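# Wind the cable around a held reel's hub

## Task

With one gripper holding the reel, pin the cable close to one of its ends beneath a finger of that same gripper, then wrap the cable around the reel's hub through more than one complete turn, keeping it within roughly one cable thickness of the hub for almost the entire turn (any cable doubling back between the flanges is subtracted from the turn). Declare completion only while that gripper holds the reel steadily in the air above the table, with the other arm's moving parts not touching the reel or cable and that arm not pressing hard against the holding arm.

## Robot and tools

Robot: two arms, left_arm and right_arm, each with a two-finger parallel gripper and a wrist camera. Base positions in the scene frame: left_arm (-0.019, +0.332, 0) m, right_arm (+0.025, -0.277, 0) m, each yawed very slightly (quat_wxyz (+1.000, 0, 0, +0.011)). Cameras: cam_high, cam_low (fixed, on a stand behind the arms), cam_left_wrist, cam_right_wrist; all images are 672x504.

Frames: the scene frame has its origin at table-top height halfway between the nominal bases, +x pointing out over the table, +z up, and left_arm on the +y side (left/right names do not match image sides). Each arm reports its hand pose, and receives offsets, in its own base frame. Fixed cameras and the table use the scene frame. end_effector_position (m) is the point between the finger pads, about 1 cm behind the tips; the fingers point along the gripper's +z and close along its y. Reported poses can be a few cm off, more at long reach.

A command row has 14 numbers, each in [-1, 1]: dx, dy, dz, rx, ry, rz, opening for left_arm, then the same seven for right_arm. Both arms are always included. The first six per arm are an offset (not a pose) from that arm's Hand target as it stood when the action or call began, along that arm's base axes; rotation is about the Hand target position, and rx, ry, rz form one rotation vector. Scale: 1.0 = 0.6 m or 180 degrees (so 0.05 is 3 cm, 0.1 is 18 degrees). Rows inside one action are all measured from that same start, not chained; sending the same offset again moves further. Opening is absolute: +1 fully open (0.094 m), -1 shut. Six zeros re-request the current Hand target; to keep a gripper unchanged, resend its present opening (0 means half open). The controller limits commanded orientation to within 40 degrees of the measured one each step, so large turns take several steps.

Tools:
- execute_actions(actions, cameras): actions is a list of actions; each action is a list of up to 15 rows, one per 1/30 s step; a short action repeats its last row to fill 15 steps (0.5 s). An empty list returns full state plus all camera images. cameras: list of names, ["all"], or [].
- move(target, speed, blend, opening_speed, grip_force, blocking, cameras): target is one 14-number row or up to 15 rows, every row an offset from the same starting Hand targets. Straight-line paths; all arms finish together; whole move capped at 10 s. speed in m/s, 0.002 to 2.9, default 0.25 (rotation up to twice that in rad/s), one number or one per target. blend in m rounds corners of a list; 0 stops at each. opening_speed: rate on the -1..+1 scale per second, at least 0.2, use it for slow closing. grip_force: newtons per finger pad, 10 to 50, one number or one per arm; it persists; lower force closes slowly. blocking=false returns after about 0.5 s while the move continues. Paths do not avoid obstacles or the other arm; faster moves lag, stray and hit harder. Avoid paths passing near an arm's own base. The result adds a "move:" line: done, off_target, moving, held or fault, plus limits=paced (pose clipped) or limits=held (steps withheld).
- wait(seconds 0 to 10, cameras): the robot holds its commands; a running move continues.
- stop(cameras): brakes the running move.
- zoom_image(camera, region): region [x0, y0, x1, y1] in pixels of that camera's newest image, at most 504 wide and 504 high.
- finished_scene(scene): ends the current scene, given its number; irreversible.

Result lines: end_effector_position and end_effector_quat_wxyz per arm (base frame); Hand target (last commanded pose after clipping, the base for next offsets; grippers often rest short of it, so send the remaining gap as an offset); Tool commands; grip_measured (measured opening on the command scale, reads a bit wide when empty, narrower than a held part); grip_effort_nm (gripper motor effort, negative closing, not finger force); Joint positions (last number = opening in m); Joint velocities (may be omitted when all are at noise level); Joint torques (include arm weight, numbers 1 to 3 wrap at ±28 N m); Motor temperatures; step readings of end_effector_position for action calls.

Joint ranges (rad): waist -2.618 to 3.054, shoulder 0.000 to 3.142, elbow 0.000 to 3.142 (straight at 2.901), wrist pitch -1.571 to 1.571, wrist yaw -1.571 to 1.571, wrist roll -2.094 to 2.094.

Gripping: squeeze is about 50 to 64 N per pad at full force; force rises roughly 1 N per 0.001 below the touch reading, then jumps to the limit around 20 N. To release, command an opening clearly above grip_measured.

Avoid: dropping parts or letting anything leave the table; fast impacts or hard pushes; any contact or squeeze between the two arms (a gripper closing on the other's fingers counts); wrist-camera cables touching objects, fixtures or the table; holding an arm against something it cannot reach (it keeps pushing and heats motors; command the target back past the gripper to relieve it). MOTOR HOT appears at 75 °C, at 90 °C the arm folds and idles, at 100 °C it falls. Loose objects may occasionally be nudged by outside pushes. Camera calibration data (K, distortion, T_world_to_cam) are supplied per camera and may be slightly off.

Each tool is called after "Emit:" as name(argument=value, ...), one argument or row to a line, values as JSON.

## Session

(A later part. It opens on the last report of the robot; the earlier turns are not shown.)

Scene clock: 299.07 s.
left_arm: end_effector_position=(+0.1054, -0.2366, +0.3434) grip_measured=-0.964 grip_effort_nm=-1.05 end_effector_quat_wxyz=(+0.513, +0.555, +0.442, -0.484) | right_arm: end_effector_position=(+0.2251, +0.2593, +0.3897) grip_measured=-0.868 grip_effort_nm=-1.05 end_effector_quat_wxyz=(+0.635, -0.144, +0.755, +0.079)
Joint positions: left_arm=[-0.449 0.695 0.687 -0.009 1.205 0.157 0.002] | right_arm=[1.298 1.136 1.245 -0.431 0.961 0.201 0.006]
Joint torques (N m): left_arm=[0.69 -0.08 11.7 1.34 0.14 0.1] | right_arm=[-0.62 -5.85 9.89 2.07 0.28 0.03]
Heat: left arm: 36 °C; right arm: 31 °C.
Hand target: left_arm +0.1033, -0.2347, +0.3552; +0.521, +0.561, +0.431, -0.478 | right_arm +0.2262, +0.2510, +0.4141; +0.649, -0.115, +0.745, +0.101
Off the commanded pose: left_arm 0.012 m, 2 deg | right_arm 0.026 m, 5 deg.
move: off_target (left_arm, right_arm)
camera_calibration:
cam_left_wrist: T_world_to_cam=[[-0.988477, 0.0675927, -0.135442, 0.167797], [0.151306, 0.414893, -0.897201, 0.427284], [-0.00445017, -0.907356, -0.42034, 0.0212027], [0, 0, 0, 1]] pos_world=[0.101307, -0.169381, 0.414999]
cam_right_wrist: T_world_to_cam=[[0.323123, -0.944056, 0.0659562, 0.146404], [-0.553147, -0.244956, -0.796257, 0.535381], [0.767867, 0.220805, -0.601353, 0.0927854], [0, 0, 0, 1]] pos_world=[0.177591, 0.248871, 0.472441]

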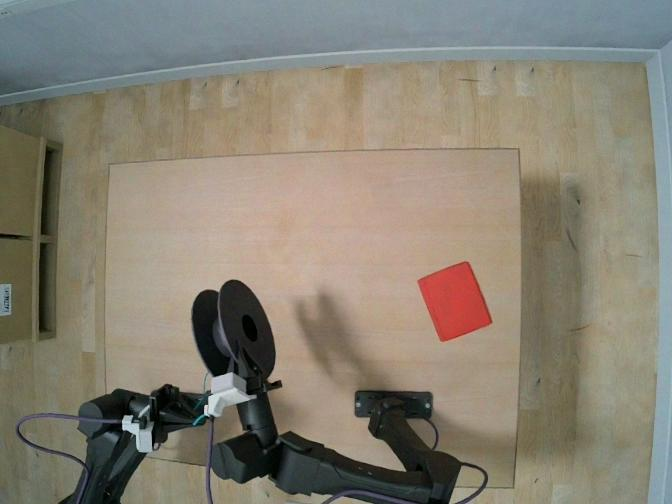

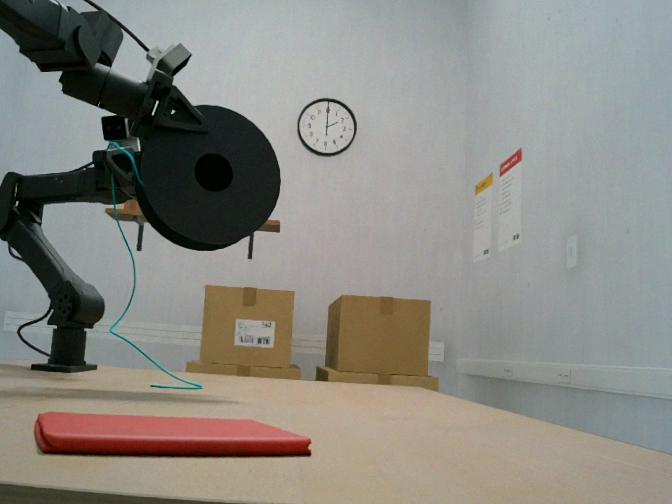

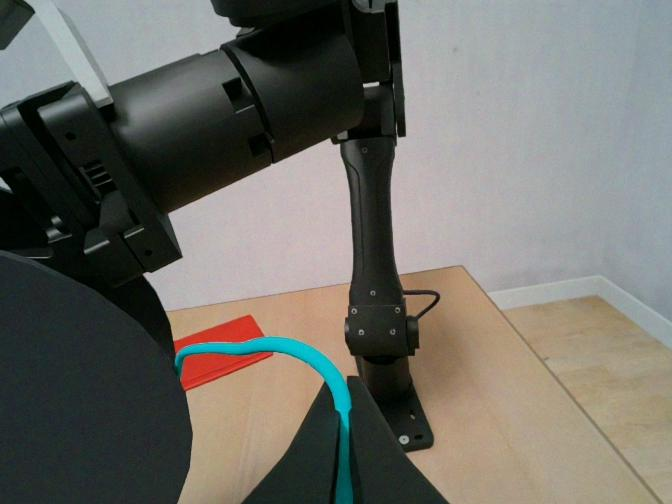

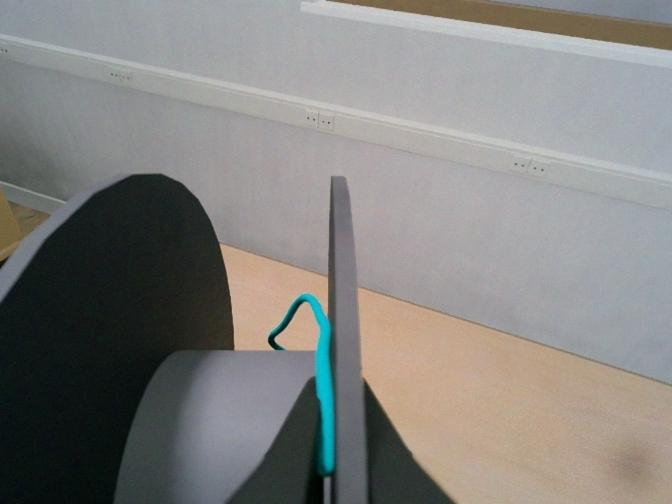

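Emit:
move(
  target=[
    [0.0945,0.03,0.216,0,0,0,-1,0,0,0,0,0,0,-1],
    [0.226,0.055,0.266,0,0,0.128,-1,0,0,0,0,0,0,-1],
  ],
  speed=0.12,
  blend=[0.02,0],
  cameras=["all"],
)

Scene clock: 303.20 s.
left_arm: end_effector_position=(+0.2385, -0.2042, +0.5023) grip_measured=-0.965 grip_effort_nm=-1.06 end_effector_quat_wxyz=(+0.590, +0.461, +0.543, -0.380) | right_arm: end_effector_position=(+0.2250, +0.2599, +0.3896) grip_measured=-0.868 grip_effort_nm=-1.05 end_effector_quat_wxyz=(+0.635, -0.145, +0.755, +0.080)
Joint positions: left_arm=[-0.173 1.156 1.538 -0.415 1.104 0.161 0.002] | right_arm=[1.298 1.136 1.245 -0.43 0.958 0.201 0.006]
Joint torques (N m): left_arm=[0.46 -2.91 10.63 1.62 -0.13 0.08] | right_arm=[-0.62 -5.85 9.87 2.06 0.32 0.05]
Heat: left arm: 37 °C; right arm: 31 °C.
Hand target: left_arm +0.2390, -0.2018, +0.5147; +0.606, +0.463, +0.534, -0.364 | right_arm +0.2262, +0.2510, +0.4142; +0.649, -0.115, +0.745, +0.101
Off the commanded pose: left_arm 0.013 m, 3 deg | right_arm 0.026 m, 5 deg.
move: off_target (left_arm, right_arm)
camera_calibration:
cam_left_wrist: T_world_to_cam=[[-0.945429, -0.300591, -0.125731, 0.228305], [-0.0229186, 0.446277, -0.894602, 0.582881], [0.32502, -0.842901, -0.428812, 0.0568208], [0, 0, 0, 1]] pos_world=[0.210738, -0.143605, 0.574517]
cam_right_wrist: T_world_to_cam=[[0.325852, -0.943179, 0.065063, 0.146537], [-0.553107, -0.245996, -0.795964, 0.535537], [0.766742, 0.223379, -0.601838, 0.0925603], [0, 0, 0, 1]] pos_world=[0.17749, 0.249275, 0.472441]

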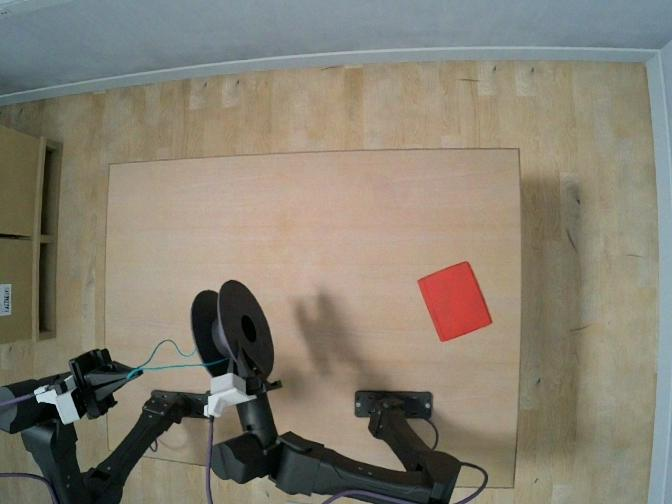

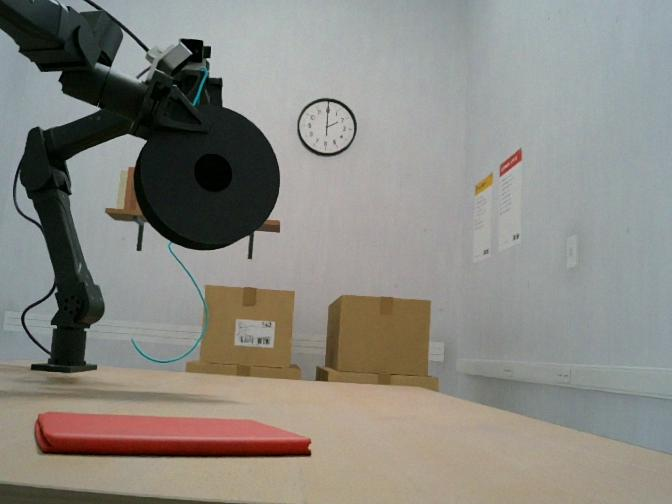

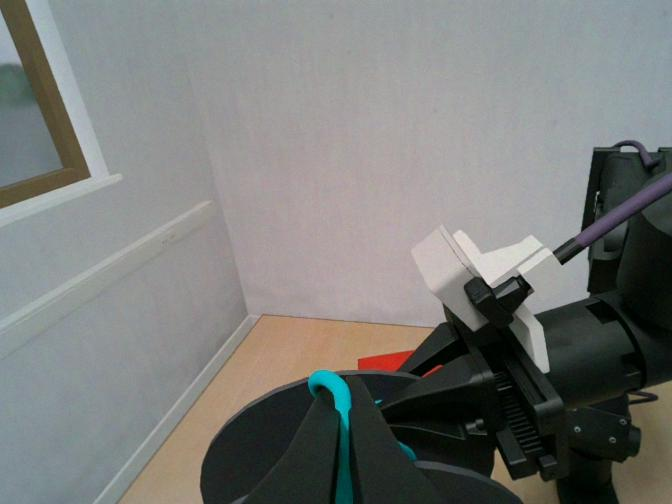

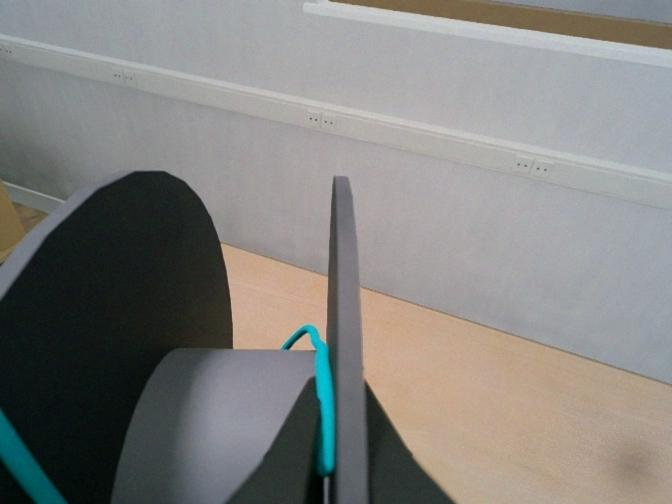

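Emit:
move(
  target=[
    [0.089,-0.112,0,0,0,0,-1,0,0,0,0,0,0,-1],
    [0.235,-0.073,-0.1,0,0,0,-1,0,0,0,0,0,0,-1],
  ],
  speed=0.1,
  blend=[0.02,0],
  cameras=["all"],
)

Scene clock: 306.23 s.
left_arm: end_effector_position=(+0.3694, -0.2493, +0.4614) grip_measured=-0.965 grip_effort_nm=-1.05 end_effector_quat_wxyz=(+0.599, +0.469, +0.530, -0.374) | right_arm: end_effector_position=(+0.2256, +0.2588, +0.3903) grip_measured=-0.868 grip_effort_nm=-1.04 end_effector_quat_wxyz=(+0.636, -0.142, +0.754, +0.079)
Joint positions: left_arm=[-0.239 1.56 1.64 -0.084 1.043 0.169 0.002] | right_arm=[1.297 1.136 1.245 -0.427 0.964 0.201 0.006]
Joint torques (N m): left_arm=[1.07 -8.14 6.72 1.9 -0.13 0.04] | right_arm=[-0.57 -5.82 9.85 2.03 0.24 0.03]
Heat: left arm: 37 °C; right arm: 31 °C.
Hand target: left_arm +0.3799, -0.2455, +0.4549; +0.606, +0.463, +0.534, -0.364 | right_arm +0.2261, +0.2511, +0.4142; +0.649, -0.115, +0.745, +0.101
Off the commanded pose: left_arm 0.013 m, 2 deg | right_arm 0.025 m, 4 deg.
move: off_target (left_arm, right_arm)
camera_calibration:
cam_left_wrist: T_world_to_cam=[[-0.941893, -0.295787, -0.159208, 0.348737], [0.0120043, 0.444014, -0.89594, 0.556559], [0.335698, -0.845791, -0.414663, -0.0525323], [0, 0, 0, 1]] pos_world=[0.339427, -0.188399, 0.532382]
cam_right_wrist: T_world_to_cam=[[0.31952, -0.945421, 0.0639297, 0.147728], [-0.552762, -0.240762, -0.797802, 0.535525], [0.76965, 0.219576, -0.599521, 0.0921507], [0, 0, 0, 1]] pos_world=[0.177892, 0.248365, 0.473044]

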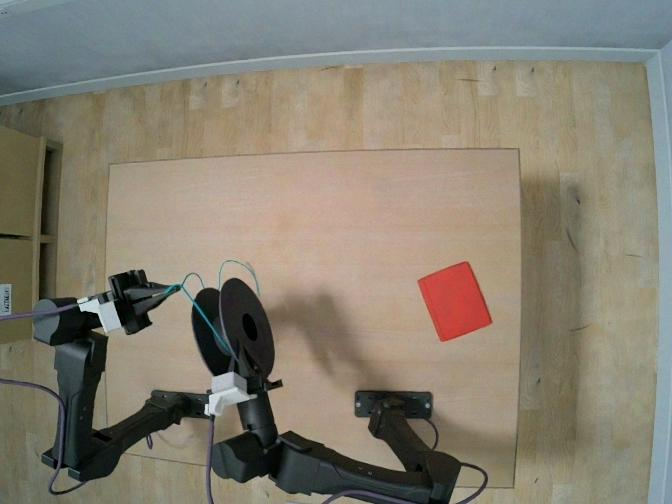

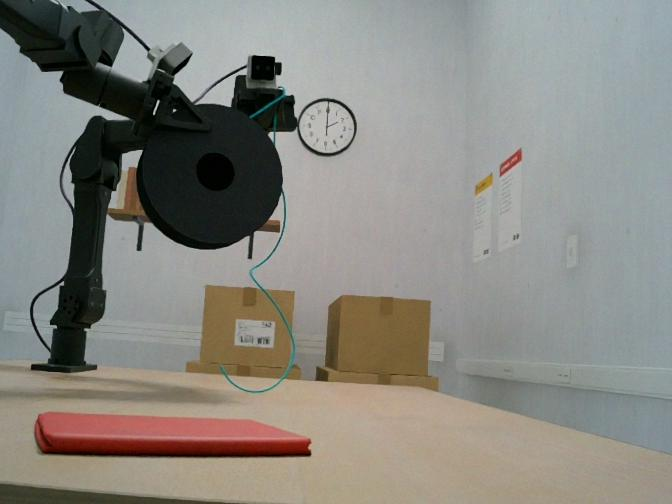

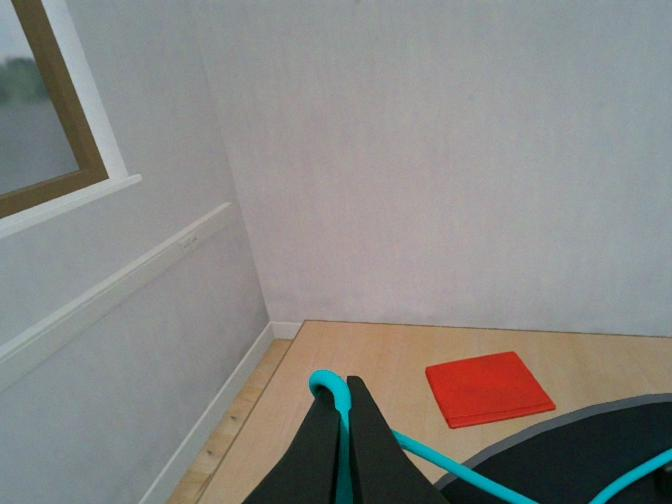

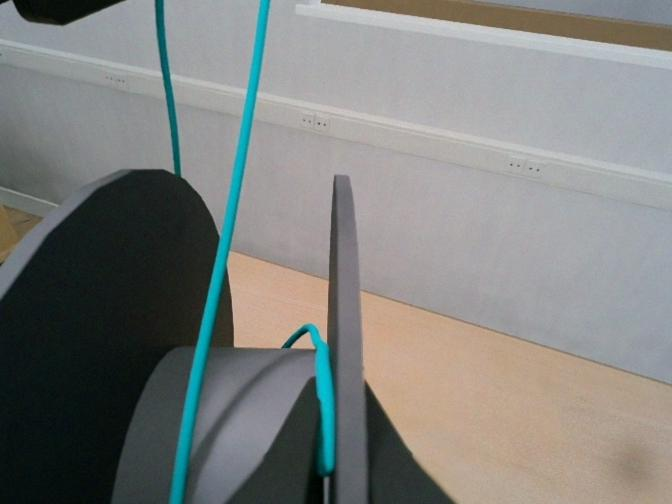

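Emit:
move(
  target=[
    [0.02,0.014,-0.225,0,0,0,-1,0,0,0,0,0,0,-1],
  ],
  speed=0.07,
  cameras=["all"],
)

Emit:
zoom_image(
  camera="cam_high",
  region=[150, 230, 310, 390],
)

Scene clock: 309.60 s.
left_arm: end_effector_position=(+0.3892, -0.2391, +0.3344) grip_measured=-0.965 grip_effort_nm=-1.05 end_effector_quat_wxyz=(+0.615, +0.466, +0.525, -0.359) | right_arm: end_effector_position=(+0.2255, +0.2591, +0.3900) grip_measured=-0.868 grip_effort_nm=-1.05 end_effector_quat_wxyz=(+0.636, -0.143, +0.755, +0.079)
Joint positions: left_arm=[-0.203 1.582 1.13 0.481 1.051 0.171 0.002] | right_arm=[1.297 1.136 1.245 -0.429 0.962 0.201 0.006]
Joint torques (N m): left_arm=[0.69 -8.31 6.64 1.65 0.1 -0.01] | right_arm=[-0.55 -5.83 9.87 2.06 0.28 0.02]
Heat: left arm: 37 °C; right arm: 32 °C.
Hand target: left_arm +0.3919, -0.2371, +0.3197; +0.606, +0.463, +0.534, -0.364 | right_arm +0.2262, +0.2511, +0.4142; +0.649, -0.115, +0.745, +0.101
Off the commanded pose: left_arm 0.015 m, 2 deg | right_arm 0.025 m, 4 deg.
move: off_target (left_arm, right_arm)
camera_calibration:
cam_left_wrist: T_world_to_cam=[[-0.927158, -0.322953, -0.189944, 0.34828], [0.0310989, 0.438879, -0.898008, 0.43005], [0.373377, -0.838502, -0.396867, -0.121955], [0, 0, 0, 1]] pos_world=[0.355072, -0.178521, 0.403942]
cam_right_wrist: T_world_to_cam=[[0.321666, -0.944658, 0.0644395, 0.147127], [-0.553, -0.242673, -0.797058, 0.535498], [0.768585, 0.220751, -0.600455, 0.0922645], [0, 0, 0, 1]] pos_world=[0.177891, 0.248569, 0.472743]

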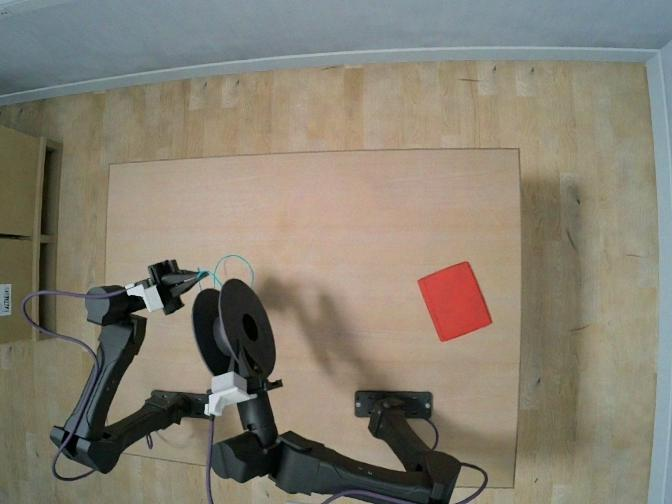

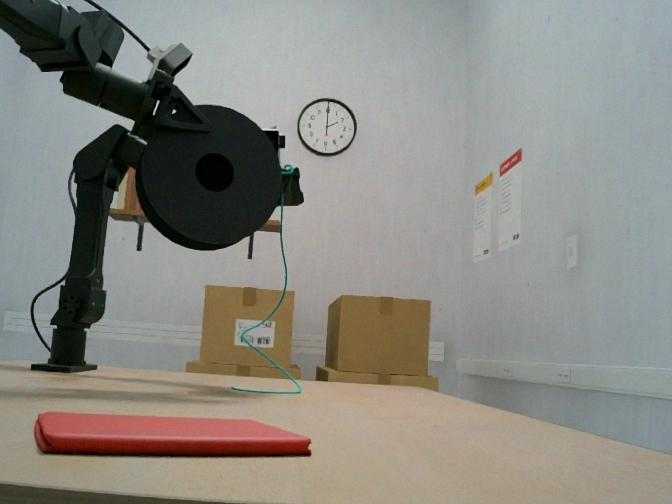

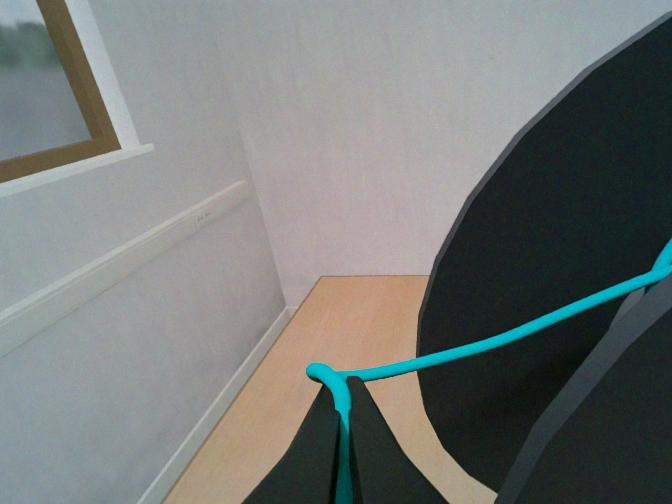

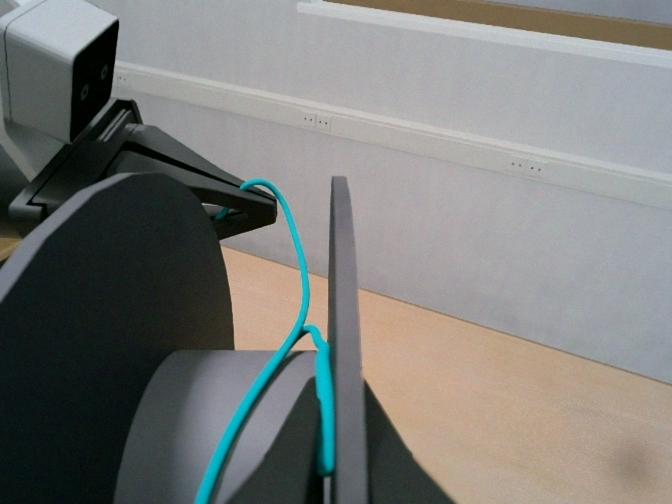

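Scaled by 3.150 from the camera's 672x504 image, which has a finer 960x720 frame.

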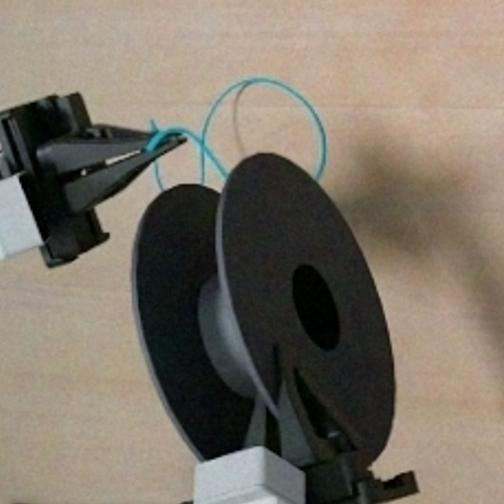

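Emit:
move(
  target=[
    [0.01,0.05,0.03,0,0,0,-1,0,0,0,0,0,0,-1],
    [0.005,0.042,-0.1,0,0,0,-1,0,0,0,0,0,0,-1],
  ],
  speed=0.07,
  cameras=["all"],
)

Emit:
zoom_image(
  camera="cam_right_wrist",
  region=[100, 250, 400, 504],
)

Scene clock: 313.43 s.
left_arm: end_effector_position=(+0.3941, -0.2101, +0.2756) grip_measured=-0.965 grip_effort_nm=-1.05 end_effector_quat_wxyz=(+0.616, +0.468, +0.523, -0.358) | right_arm: end_effector_position=(+0.2254, +0.2592, +0.3898) grip_measured=-0.868 grip_effort_nm=-1.04 end_effector_quat_wxyz=(+0.635, -0.143, +0.755, +0.079)
Joint positions: left_arm=[-0.116 1.661 0.964 0.733 1.14 0.171 0.002] | right_arm=[1.297 1.136 1.245 -0.43 0.961 0.201 0.006]
Joint torques (N m): left_arm=[-0.44 -8.35 6.08 1.57 -0.08 0.02] | right_arm=[-0.57 -5.86 9.89 2.06 0.29 0.02]
Heat: left arm: 37 °C; right arm: 32 °C.
Hand target: left_arm +0.3949, -0.2119, +0.2597; +0.606, +0.463, +0.534, -0.364 | right_arm +0.2261, +0.2511, +0.4142; +0.649, -0.115, +0.745, +0.101
Off the commanded pose: left_arm 0.016 m, 2 deg | right_arm 0.026 m, 5 deg.
move: off_target (left_arm, right_arm)
camera_calibration:
cam_left_wrist: T_world_to_cam=[[-0.926643, -0.320505, -0.196492, 0.353112], [0.0378871, 0.44039, -0.897007, 0.361676], [0.374029, -0.83865, -0.395941, -0.123432], [0, 0, 0, 1]] pos_world=[0.359673, -0.14962, 0.344938]
cam_right_wrist: T_world_to_cam=[[0.322404, -0.944355, 0.0651817, 0.146805], [-0.553303, -0.243873, -0.796481, 0.535411], [0.768057, 0.220723, -0.60114, 0.0926005], [0, 0, 0, 1]] pos_world=[0.177791, 0.24877, 0.472542]

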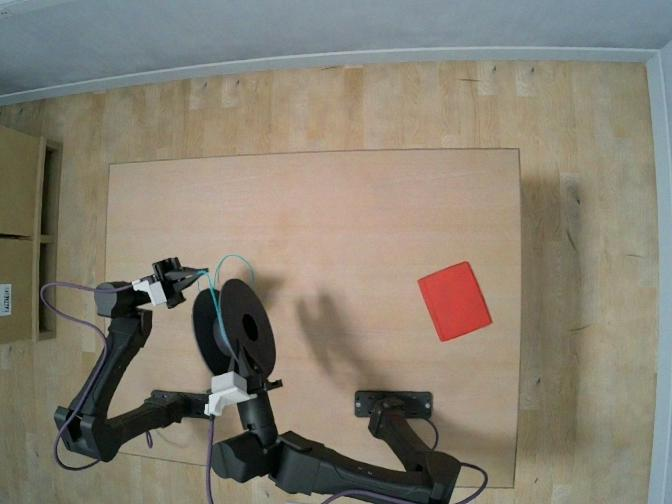

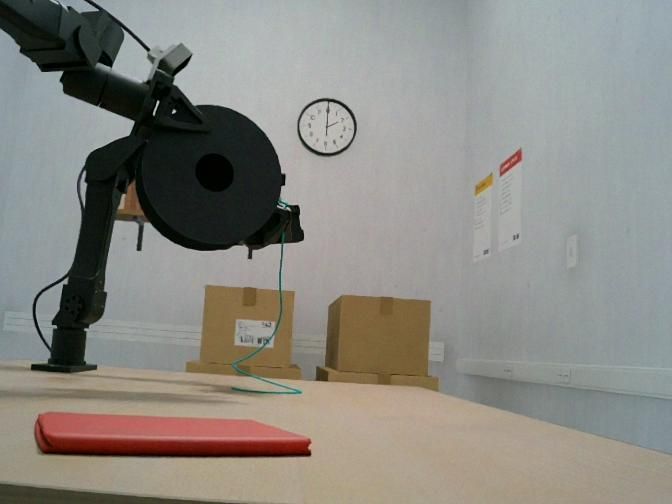

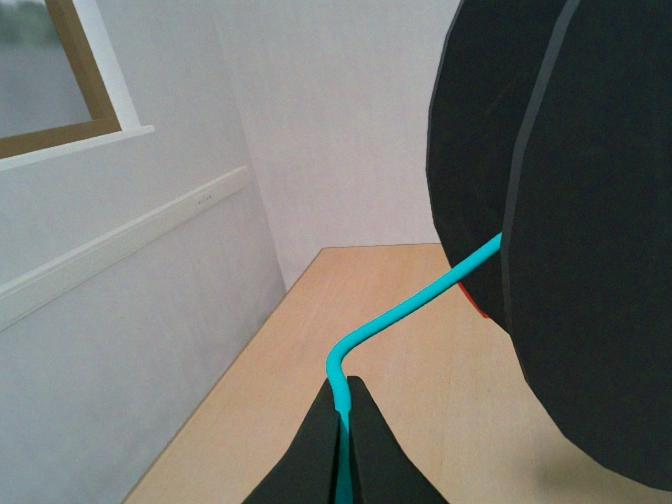

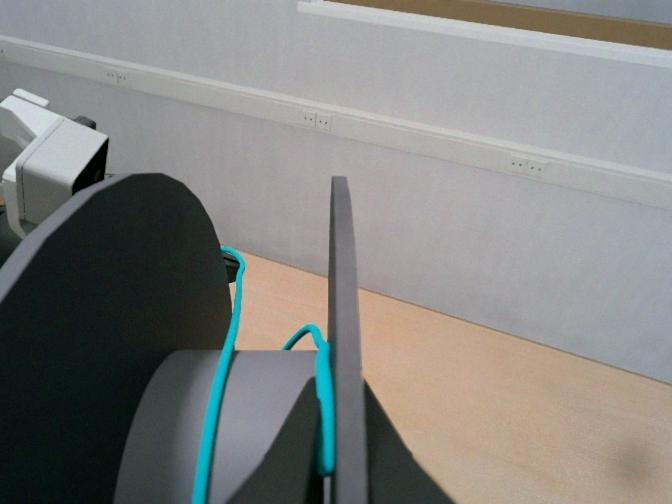

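Scaled by 1.680 from the camera's 672x504 image, which has a finer 960x720 frame.

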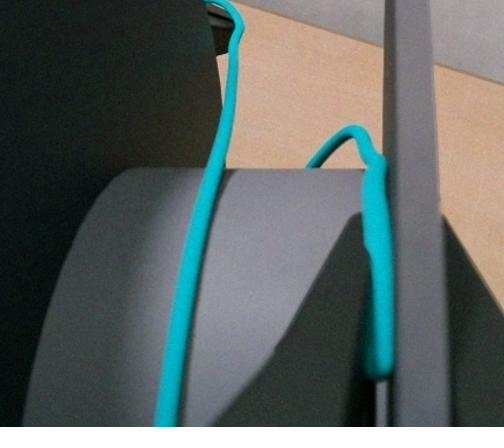

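Emit:
move(
  target=[0.03,-0.01,-0.05,0,0,0,-1,0,0,0,0,0,0,-1],
  speed=0.05,
  cameras=["cam_high","cam_left_wrist","cam_right_wrist"],
)

Emit:
zoom_image(
  camera="cam_right_wrist",
  region=[100, 250, 400, 504],
)

Scene clock: 315.17 s.
left_arm: end_effector_position=(+0.4068, -0.2183, +0.2444) grip_measured=-0.965 grip_effort_nm=-1.05 end_effector_quat_wxyz=(+0.613, +0.473, +0.518, -0.363) | right_arm: end_effector_position=(+0.2252, +0.2588, +0.3881) grip_measured=-0.868 grip_effort_nm=-1.05 end_effector_quat_wxyz=(+0.633, -0.147, +0.756, +0.076)
Joint positions: left_arm=[-0.131 1.783 0.964 0.856 1.143 0.171 0.002] | right_arm=[1.297 1.136 1.245 -0.44 0.96 0.201 0.006]
Joint torques (N m): left_arm=[-0.02 -8.76 7.06 1.5 -0.22 0] | right_arm=[-0.49 -5.91 9.85 2.18 0.32 0.03]
Heat: left arm: 37 °C; right arm: 32 °C.
Hand target: left_arm +0.4130, -0.2179, +0.2296; +0.606, +0.463, +0.534, -0.364 | right_arm +0.2261, +0.2511, +0.4141; +0.649, -0.115, +0.745, +0.101
Off the commanded pose: left_arm 0.016 m, 2 deg | right_arm 0.027 m, 5 deg.
move: off_target (left_arm, right_arm)
camera_calibration:
cam_left_wrist: T_world_to_cam=[[-0.931849, -0.3039, -0.198247, 0.362259], [0.0474865, 0.439527, -0.896973, 0.332692], [0.359725, -0.845258, -0.395142, -0.143231], [0, 0, 0, 1]] pos_world=[0.373297, -0.157204, 0.313636]
cam_right_wrist: T_world_to_cam=[[0.323338, -0.943392, 0.0739209, 0.142627], [-0.555343, -0.252426, -0.792386, 0.534984], [0.76619, 0.215157, -0.605525, 0.0953958], [0, 0, 0, 1]] pos_world=[0.177892, 0.249072, 0.471135]
Images, in order (width x height): cam_high 672x504, cam_left_wrist 672x504, cam_right_wrist 672x504.

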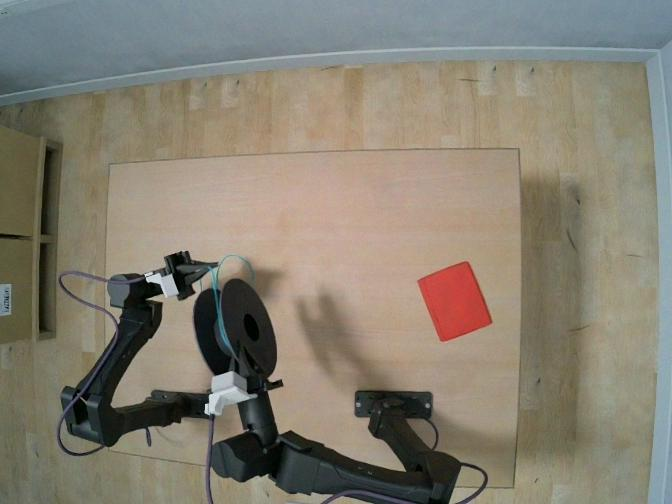

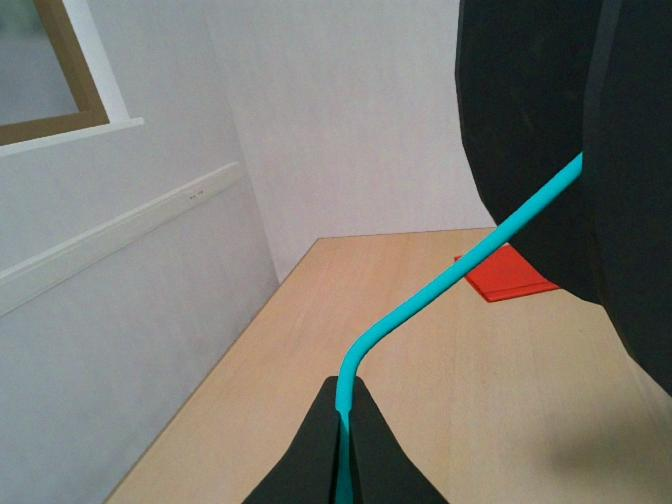

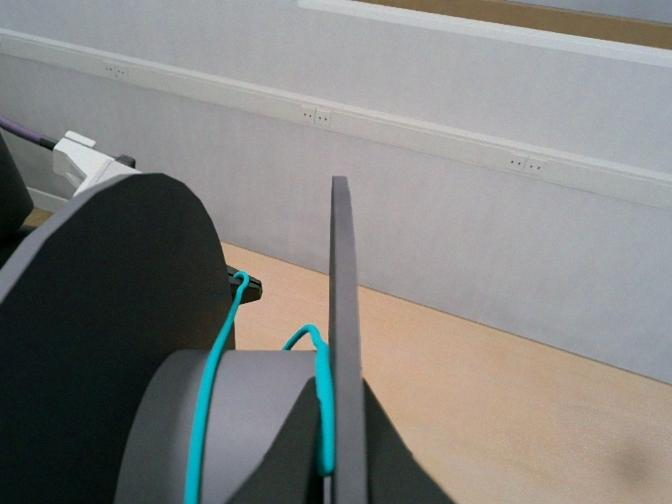

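Scaled by 1.680 from the camera's 672x504 image, which has a finer 960x720 frame.

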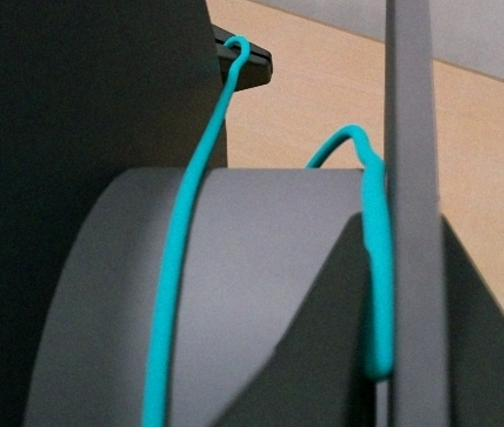

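Emit:
move(
  target=[
    [-0.08,-0.02,-0.09,0,0,0,-1,0,0,0,0,0,0,-1],
    [-0.163,-0.039,-0.075,0,0,0,-1,0,0,0,0,0,0,-1],
  ],
  speed=0.06,
  blend=[0.02,0],
  cameras=["cam_high","cam_low","cam_left_wrist","cam_right_wrist"],
)

Emit:
zoom_image(
  camera="cam_right_wrist",
  region=[100, 250, 400, 504],
)

Emit:
zoom_image(
  camera="cam_high",
  region=[150, 230, 310, 390],
)

Scene clock: 318.90 s.
left_arm: end_effector_position=(+0.3199, -0.2415, +0.1847) grip_measured=-0.965 grip_effort_nm=-1.05 end_effector_quat_wxyz=(+0.608, +0.466, +0.529, -0.365) | right_arm: end_effector_position=(+0.2238, +0.2601, +0.3835) grip_measured=-0.868 grip_effort_nm=-1.04 end_effector_quat_wxyz=(+0.627, -0.159, +0.759, +0.074)
Joint positions: left_arm=[-0.26 1.678 0.532 1.158 1.003 0.171 0.002] | right_arm=[1.297 1.136 1.245 -0.463 0.944 0.201 0.006]
Joint torques (N m): left_arm=[-0.53 -11.25 4.56 1.46 -0.12 -0.01] | right_arm=[-0.43 -6.08 9.83 2.39 0.5 0.09]
Heat: left arm: 36 °C; right arm: 32 °C.
Hand target: left_arm +0.3151, -0.2414, +0.1846; +0.606, +0.463, +0.534, -0.364 | right_arm +0.2261, +0.2511, +0.4141; +0.649, -0.115, +0.745, +0.101
Off the commanded pose: left_arm 0.005 m, 1 deg | right_arm 0.032 m, 7 deg.
move: off_target (right_arm)
camera_calibration:
cam_left_wrist: T_world_to_cam=[[-0.933118, -0.314267, -0.174722, 0.255956], [0.0193821, 0.44125, -0.897175, 0.303002], [0.359049, -0.840556, -0.405647, -0.151868], [0, 0, 0, 1]] pos_world=[0.287492, -0.180915, 0.254962]
cam_right_wrist: T_world_to_cam=[[0.338458, -0.936719, 0.0894608, 0.133584], [-0.560338, -0.277011, -0.780568, 0.533841], [0.755955, 0.214061, -0.618636, 0.100972], [0, 0, 0, 1]] pos_world=[0.177589, 0.251396, 0.467213]

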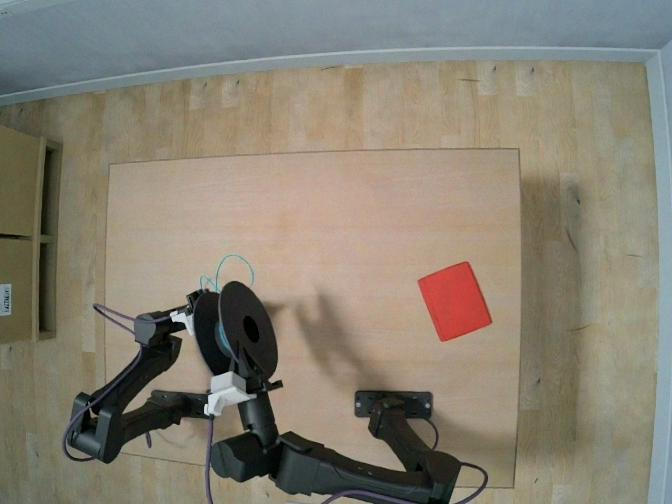

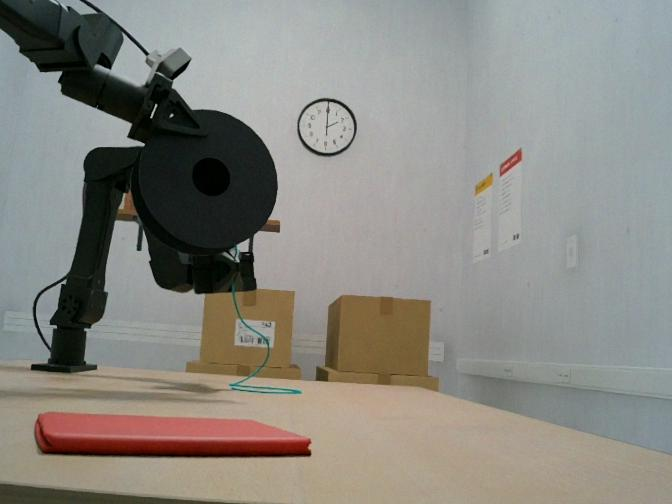

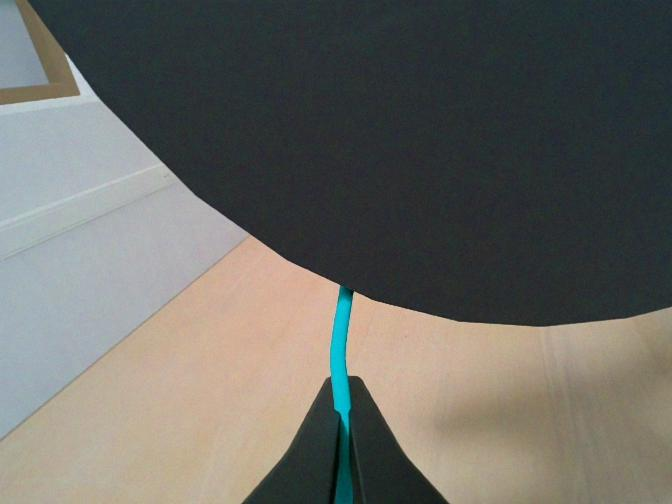

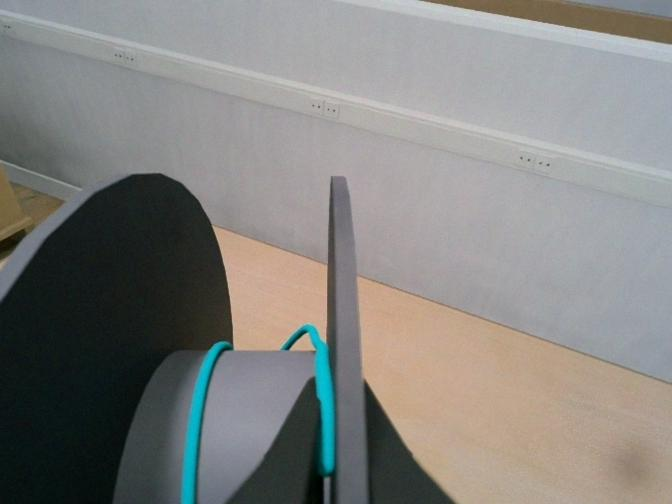

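Scaled by 1.680 from the camera's 672x504 image, which has a finer 960x720 frame.

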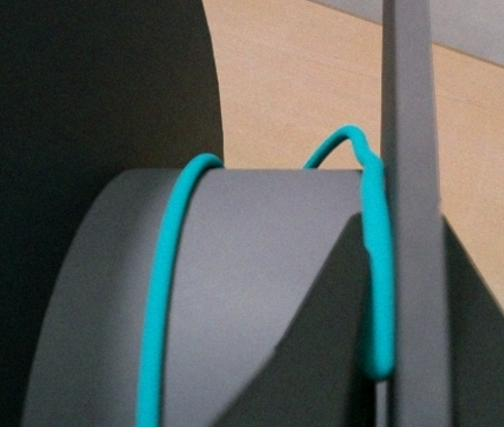

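Scaled by 3.150 from the camera's 672x504 image, which has a finer 960x720 frame.

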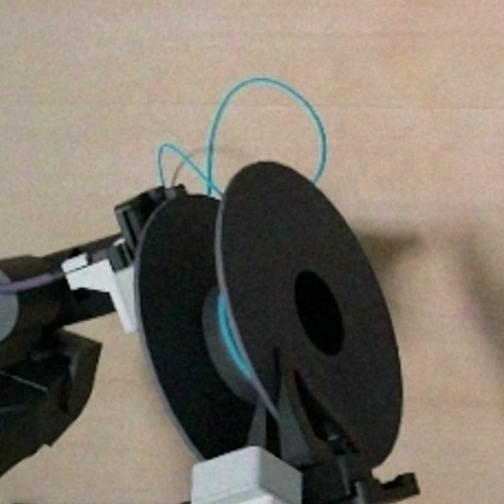

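Emit:
move(
  target=[
    [0,0,0.035,0,0,0,-1,0,0,0,0,0,0,-1],
    [0,0,0.035,0,0,0,-0.75,0,0,0,0,0,0,-1],
    [-0.005,0,-0.125,0,0,0,-0.75,0,0,0,0,0,0,-1],
    [-0.005,0,-0.125,0,0,0,-1,0,0,0,0,0,0,-1],
  ],
  speed=0.06,
  opening_speed=1,
  cameras=["all"],
)

Emit:
zoom_image(
  camera="cam_right_wrist",
  region=[100, 250, 400, 504],
)

Scene clock: 323.80 s.
left_arm: end_effector_position=(+0.3156, -0.2402, +0.1116) grip_measured=-0.984 grip_effort_nm=-0.90 end_effector_quat_wxyz=(+0.596, +0.461, +0.543, -0.369) | right_arm: end_effector_position=(+0.2244, +0.2595, +0.3853) grip_measured=-0.868 grip_effort_nm=-1.05 end_effector_quat_wxyz=(+0.630, -0.154, +0.758, +0.074)
Joint positions: left_arm=[-0.261 1.997 0.466 1.502 0.997 0.174 0.001] | right_arm=[1.297 1.136 1.245 -0.454 0.95 0.201 0.006]
Joint torques (N m): left_arm=[-0.75 -7.64 2.86 2.23 -0.1 0.03] | right_arm=[-0.46 -6.05 9.8 2.32 0.41 0.07]
Heat: left arm: 36 °C; right arm: 32 °C.
Hand target: left_arm +0.3122, -0.2413, +0.1097; +0.606, +0.463, +0.534, -0.364 | right_arm +0.2262, +0.2510, +0.4141; +0.649, -0.115, +0.745, +0.101
Off the commanded pose: left_arm 0.004 m, 2 deg | right_arm 0.030 m, 6 deg.
move: off_target (right_arm); target 2's new opening was sent with left_arm's hand 0.012 m and 2 deg from that target
camera_calibration:
cam_left_wrist: T_world_to_cam=[[-0.937557, -0.316635, -0.143979, 0.237028], [-0.0156207, 0.451841, -0.891962, 0.249938], [0.347482, -0.834016, -0.428573, -0.171152], [0, 0, 0, 1]] pos_world=[0.285604, -0.180625, 0.183711]
cam_right_wrist: T_world_to_cam=[[0.332337, -0.939445, 0.0836407, 0.137061], [-0.558424, -0.26746, -0.785256, 0.534288], [0.760075, 0.214262, -0.613496, 0.0988314], [0, 0, 0, 1]] pos_world=[0.17769, 0.250486, 0.468722]

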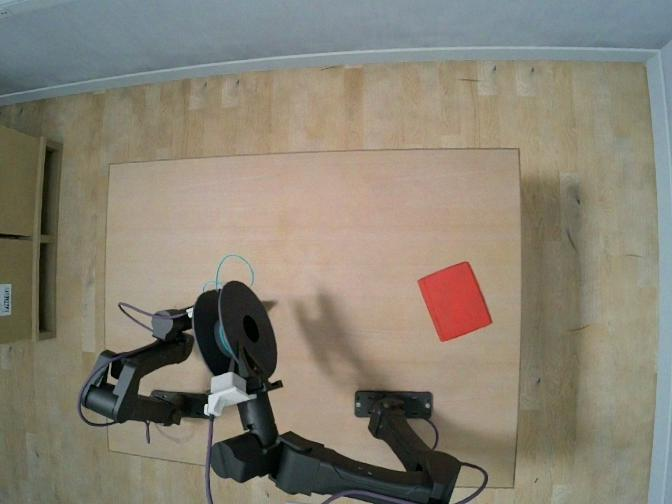

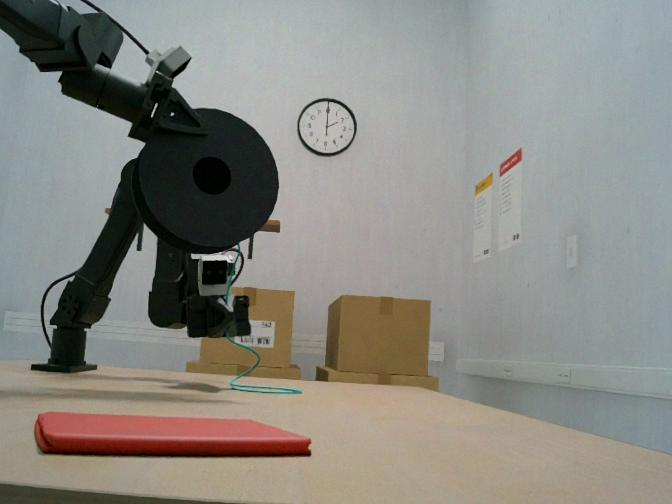

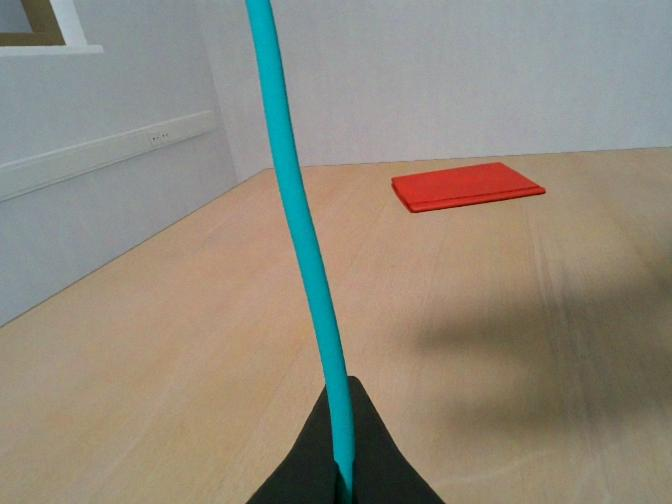

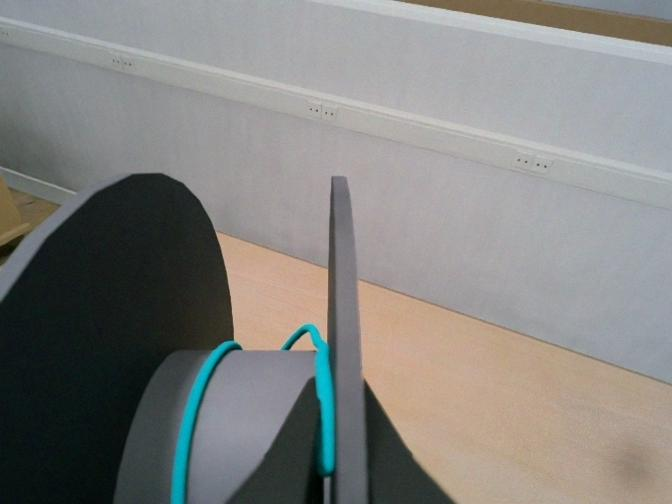

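Scaled by 1.680 from the camera's 672x504 image, which has a finer 960x720 frame.

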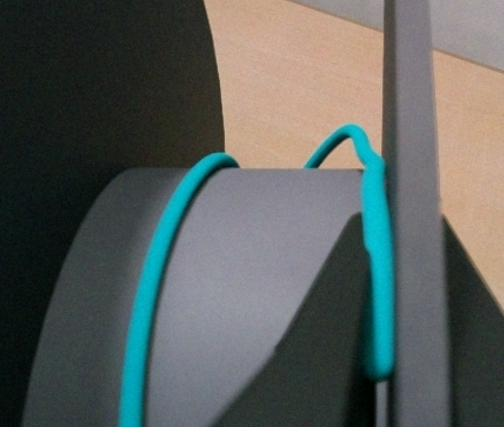

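Emit:
move(
  target=[0,0,0,0,0,0,-0.6,0,0,0,0,0,0,-1],
  opening_speed=1,
  cameras=["cam_high","cam_low","cam_left_wrist"],
)

Emit:
zoom_image(
  camera="cam_low",
  region=[150, 230, 310, 400],
)

Scene clock: 324.73 s.
left_arm: end_effector_position=(+0.3156, -0.2402, +0.1116) grip_measured=-0.602 grip_effort_nm=0.10 end_effector_quat_wxyz=(+0.596, +0.461, +0.543, -0.369) | right_arm: end_effector_position=(+0.2244, +0.2595, +0.3853) grip_measured=-0.868 grip_effort_nm=-1.04 end_effector_quat_wxyz=(+0.630, -0.154, +0.758, +0.074)
Joint positions: left_arm=[-0.261 1.997 0.466 1.502 0.997 0.174 0.019] | right_arm=[1.297 1.136 1.245 -0.454 0.95 0.201 0.006]
Joint torques (N m): left_arm=[-0.73 -7.62 2.82 2.24 -0.09 0.03] | right_arm=[-0.47 -6 9.78 2.32 0.41 0.06]
Heat: left arm: 36 °C; right arm: 32 °C.
Hand target: left_arm +0.3122, -0.2413, +0.1097; +0.606, +0.463, +0.534, -0.364 | right_arm +0.2262, +0.2510, +0.4141; +0.649, -0.115, +0.745, +0.101
Off the commanded pose: left_arm 0.004 m, 2 deg | right_arm 0.030 m, 6 deg.
move: off_target (right_arm)
camera_calibration:
cam_left_wrist: T_world_to_cam=[[-0.937557, -0.316635, -0.143979, 0.237028], [-0.0156207, 0.451841, -0.891962, 0.249938], [0.347482, -0.834016, -0.428573, -0.171152], [0, 0, 0, 1]] pos_world=[0.285604, -0.180625, 0.183711]
Images, in order (width x height): cam_high 672x504, cam_low 672x504, cam_left_wrist 672x504.

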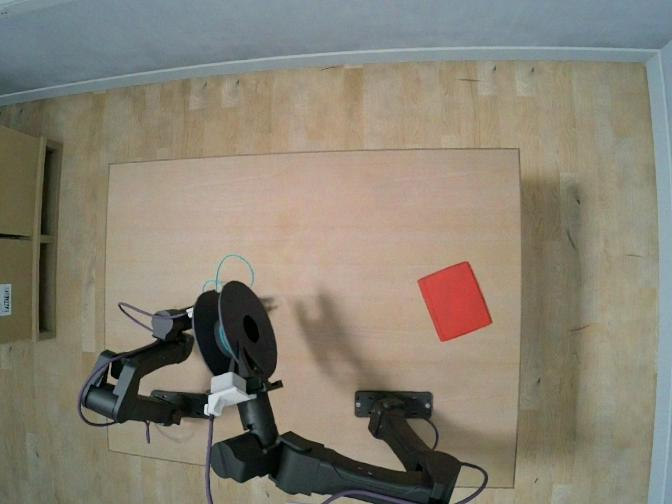

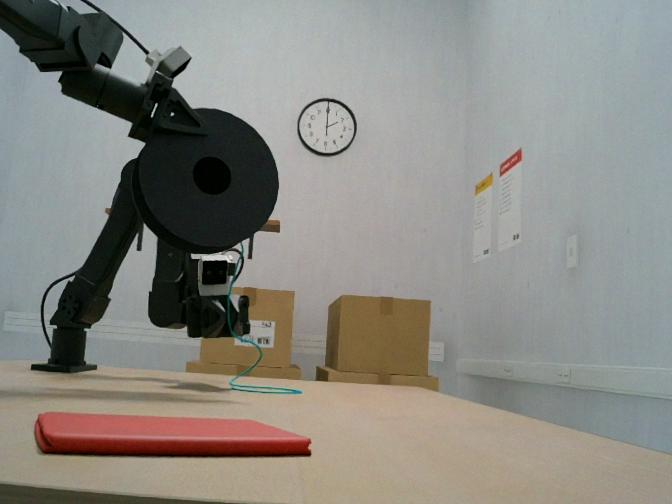

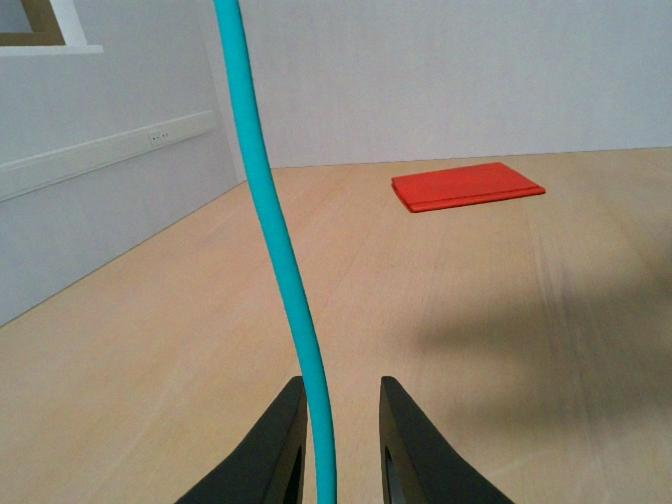

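Scaled by 2.965 from the camera's 672x504 image, which has a finer 960x720 frame.

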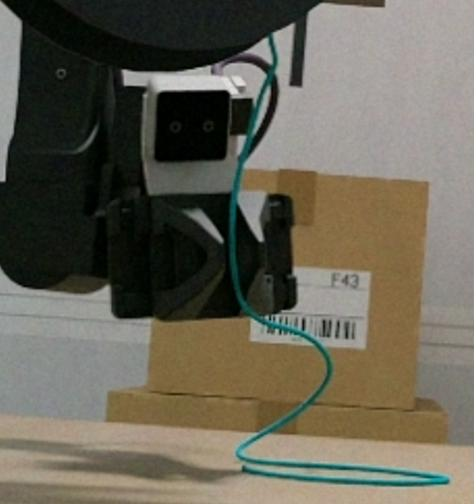

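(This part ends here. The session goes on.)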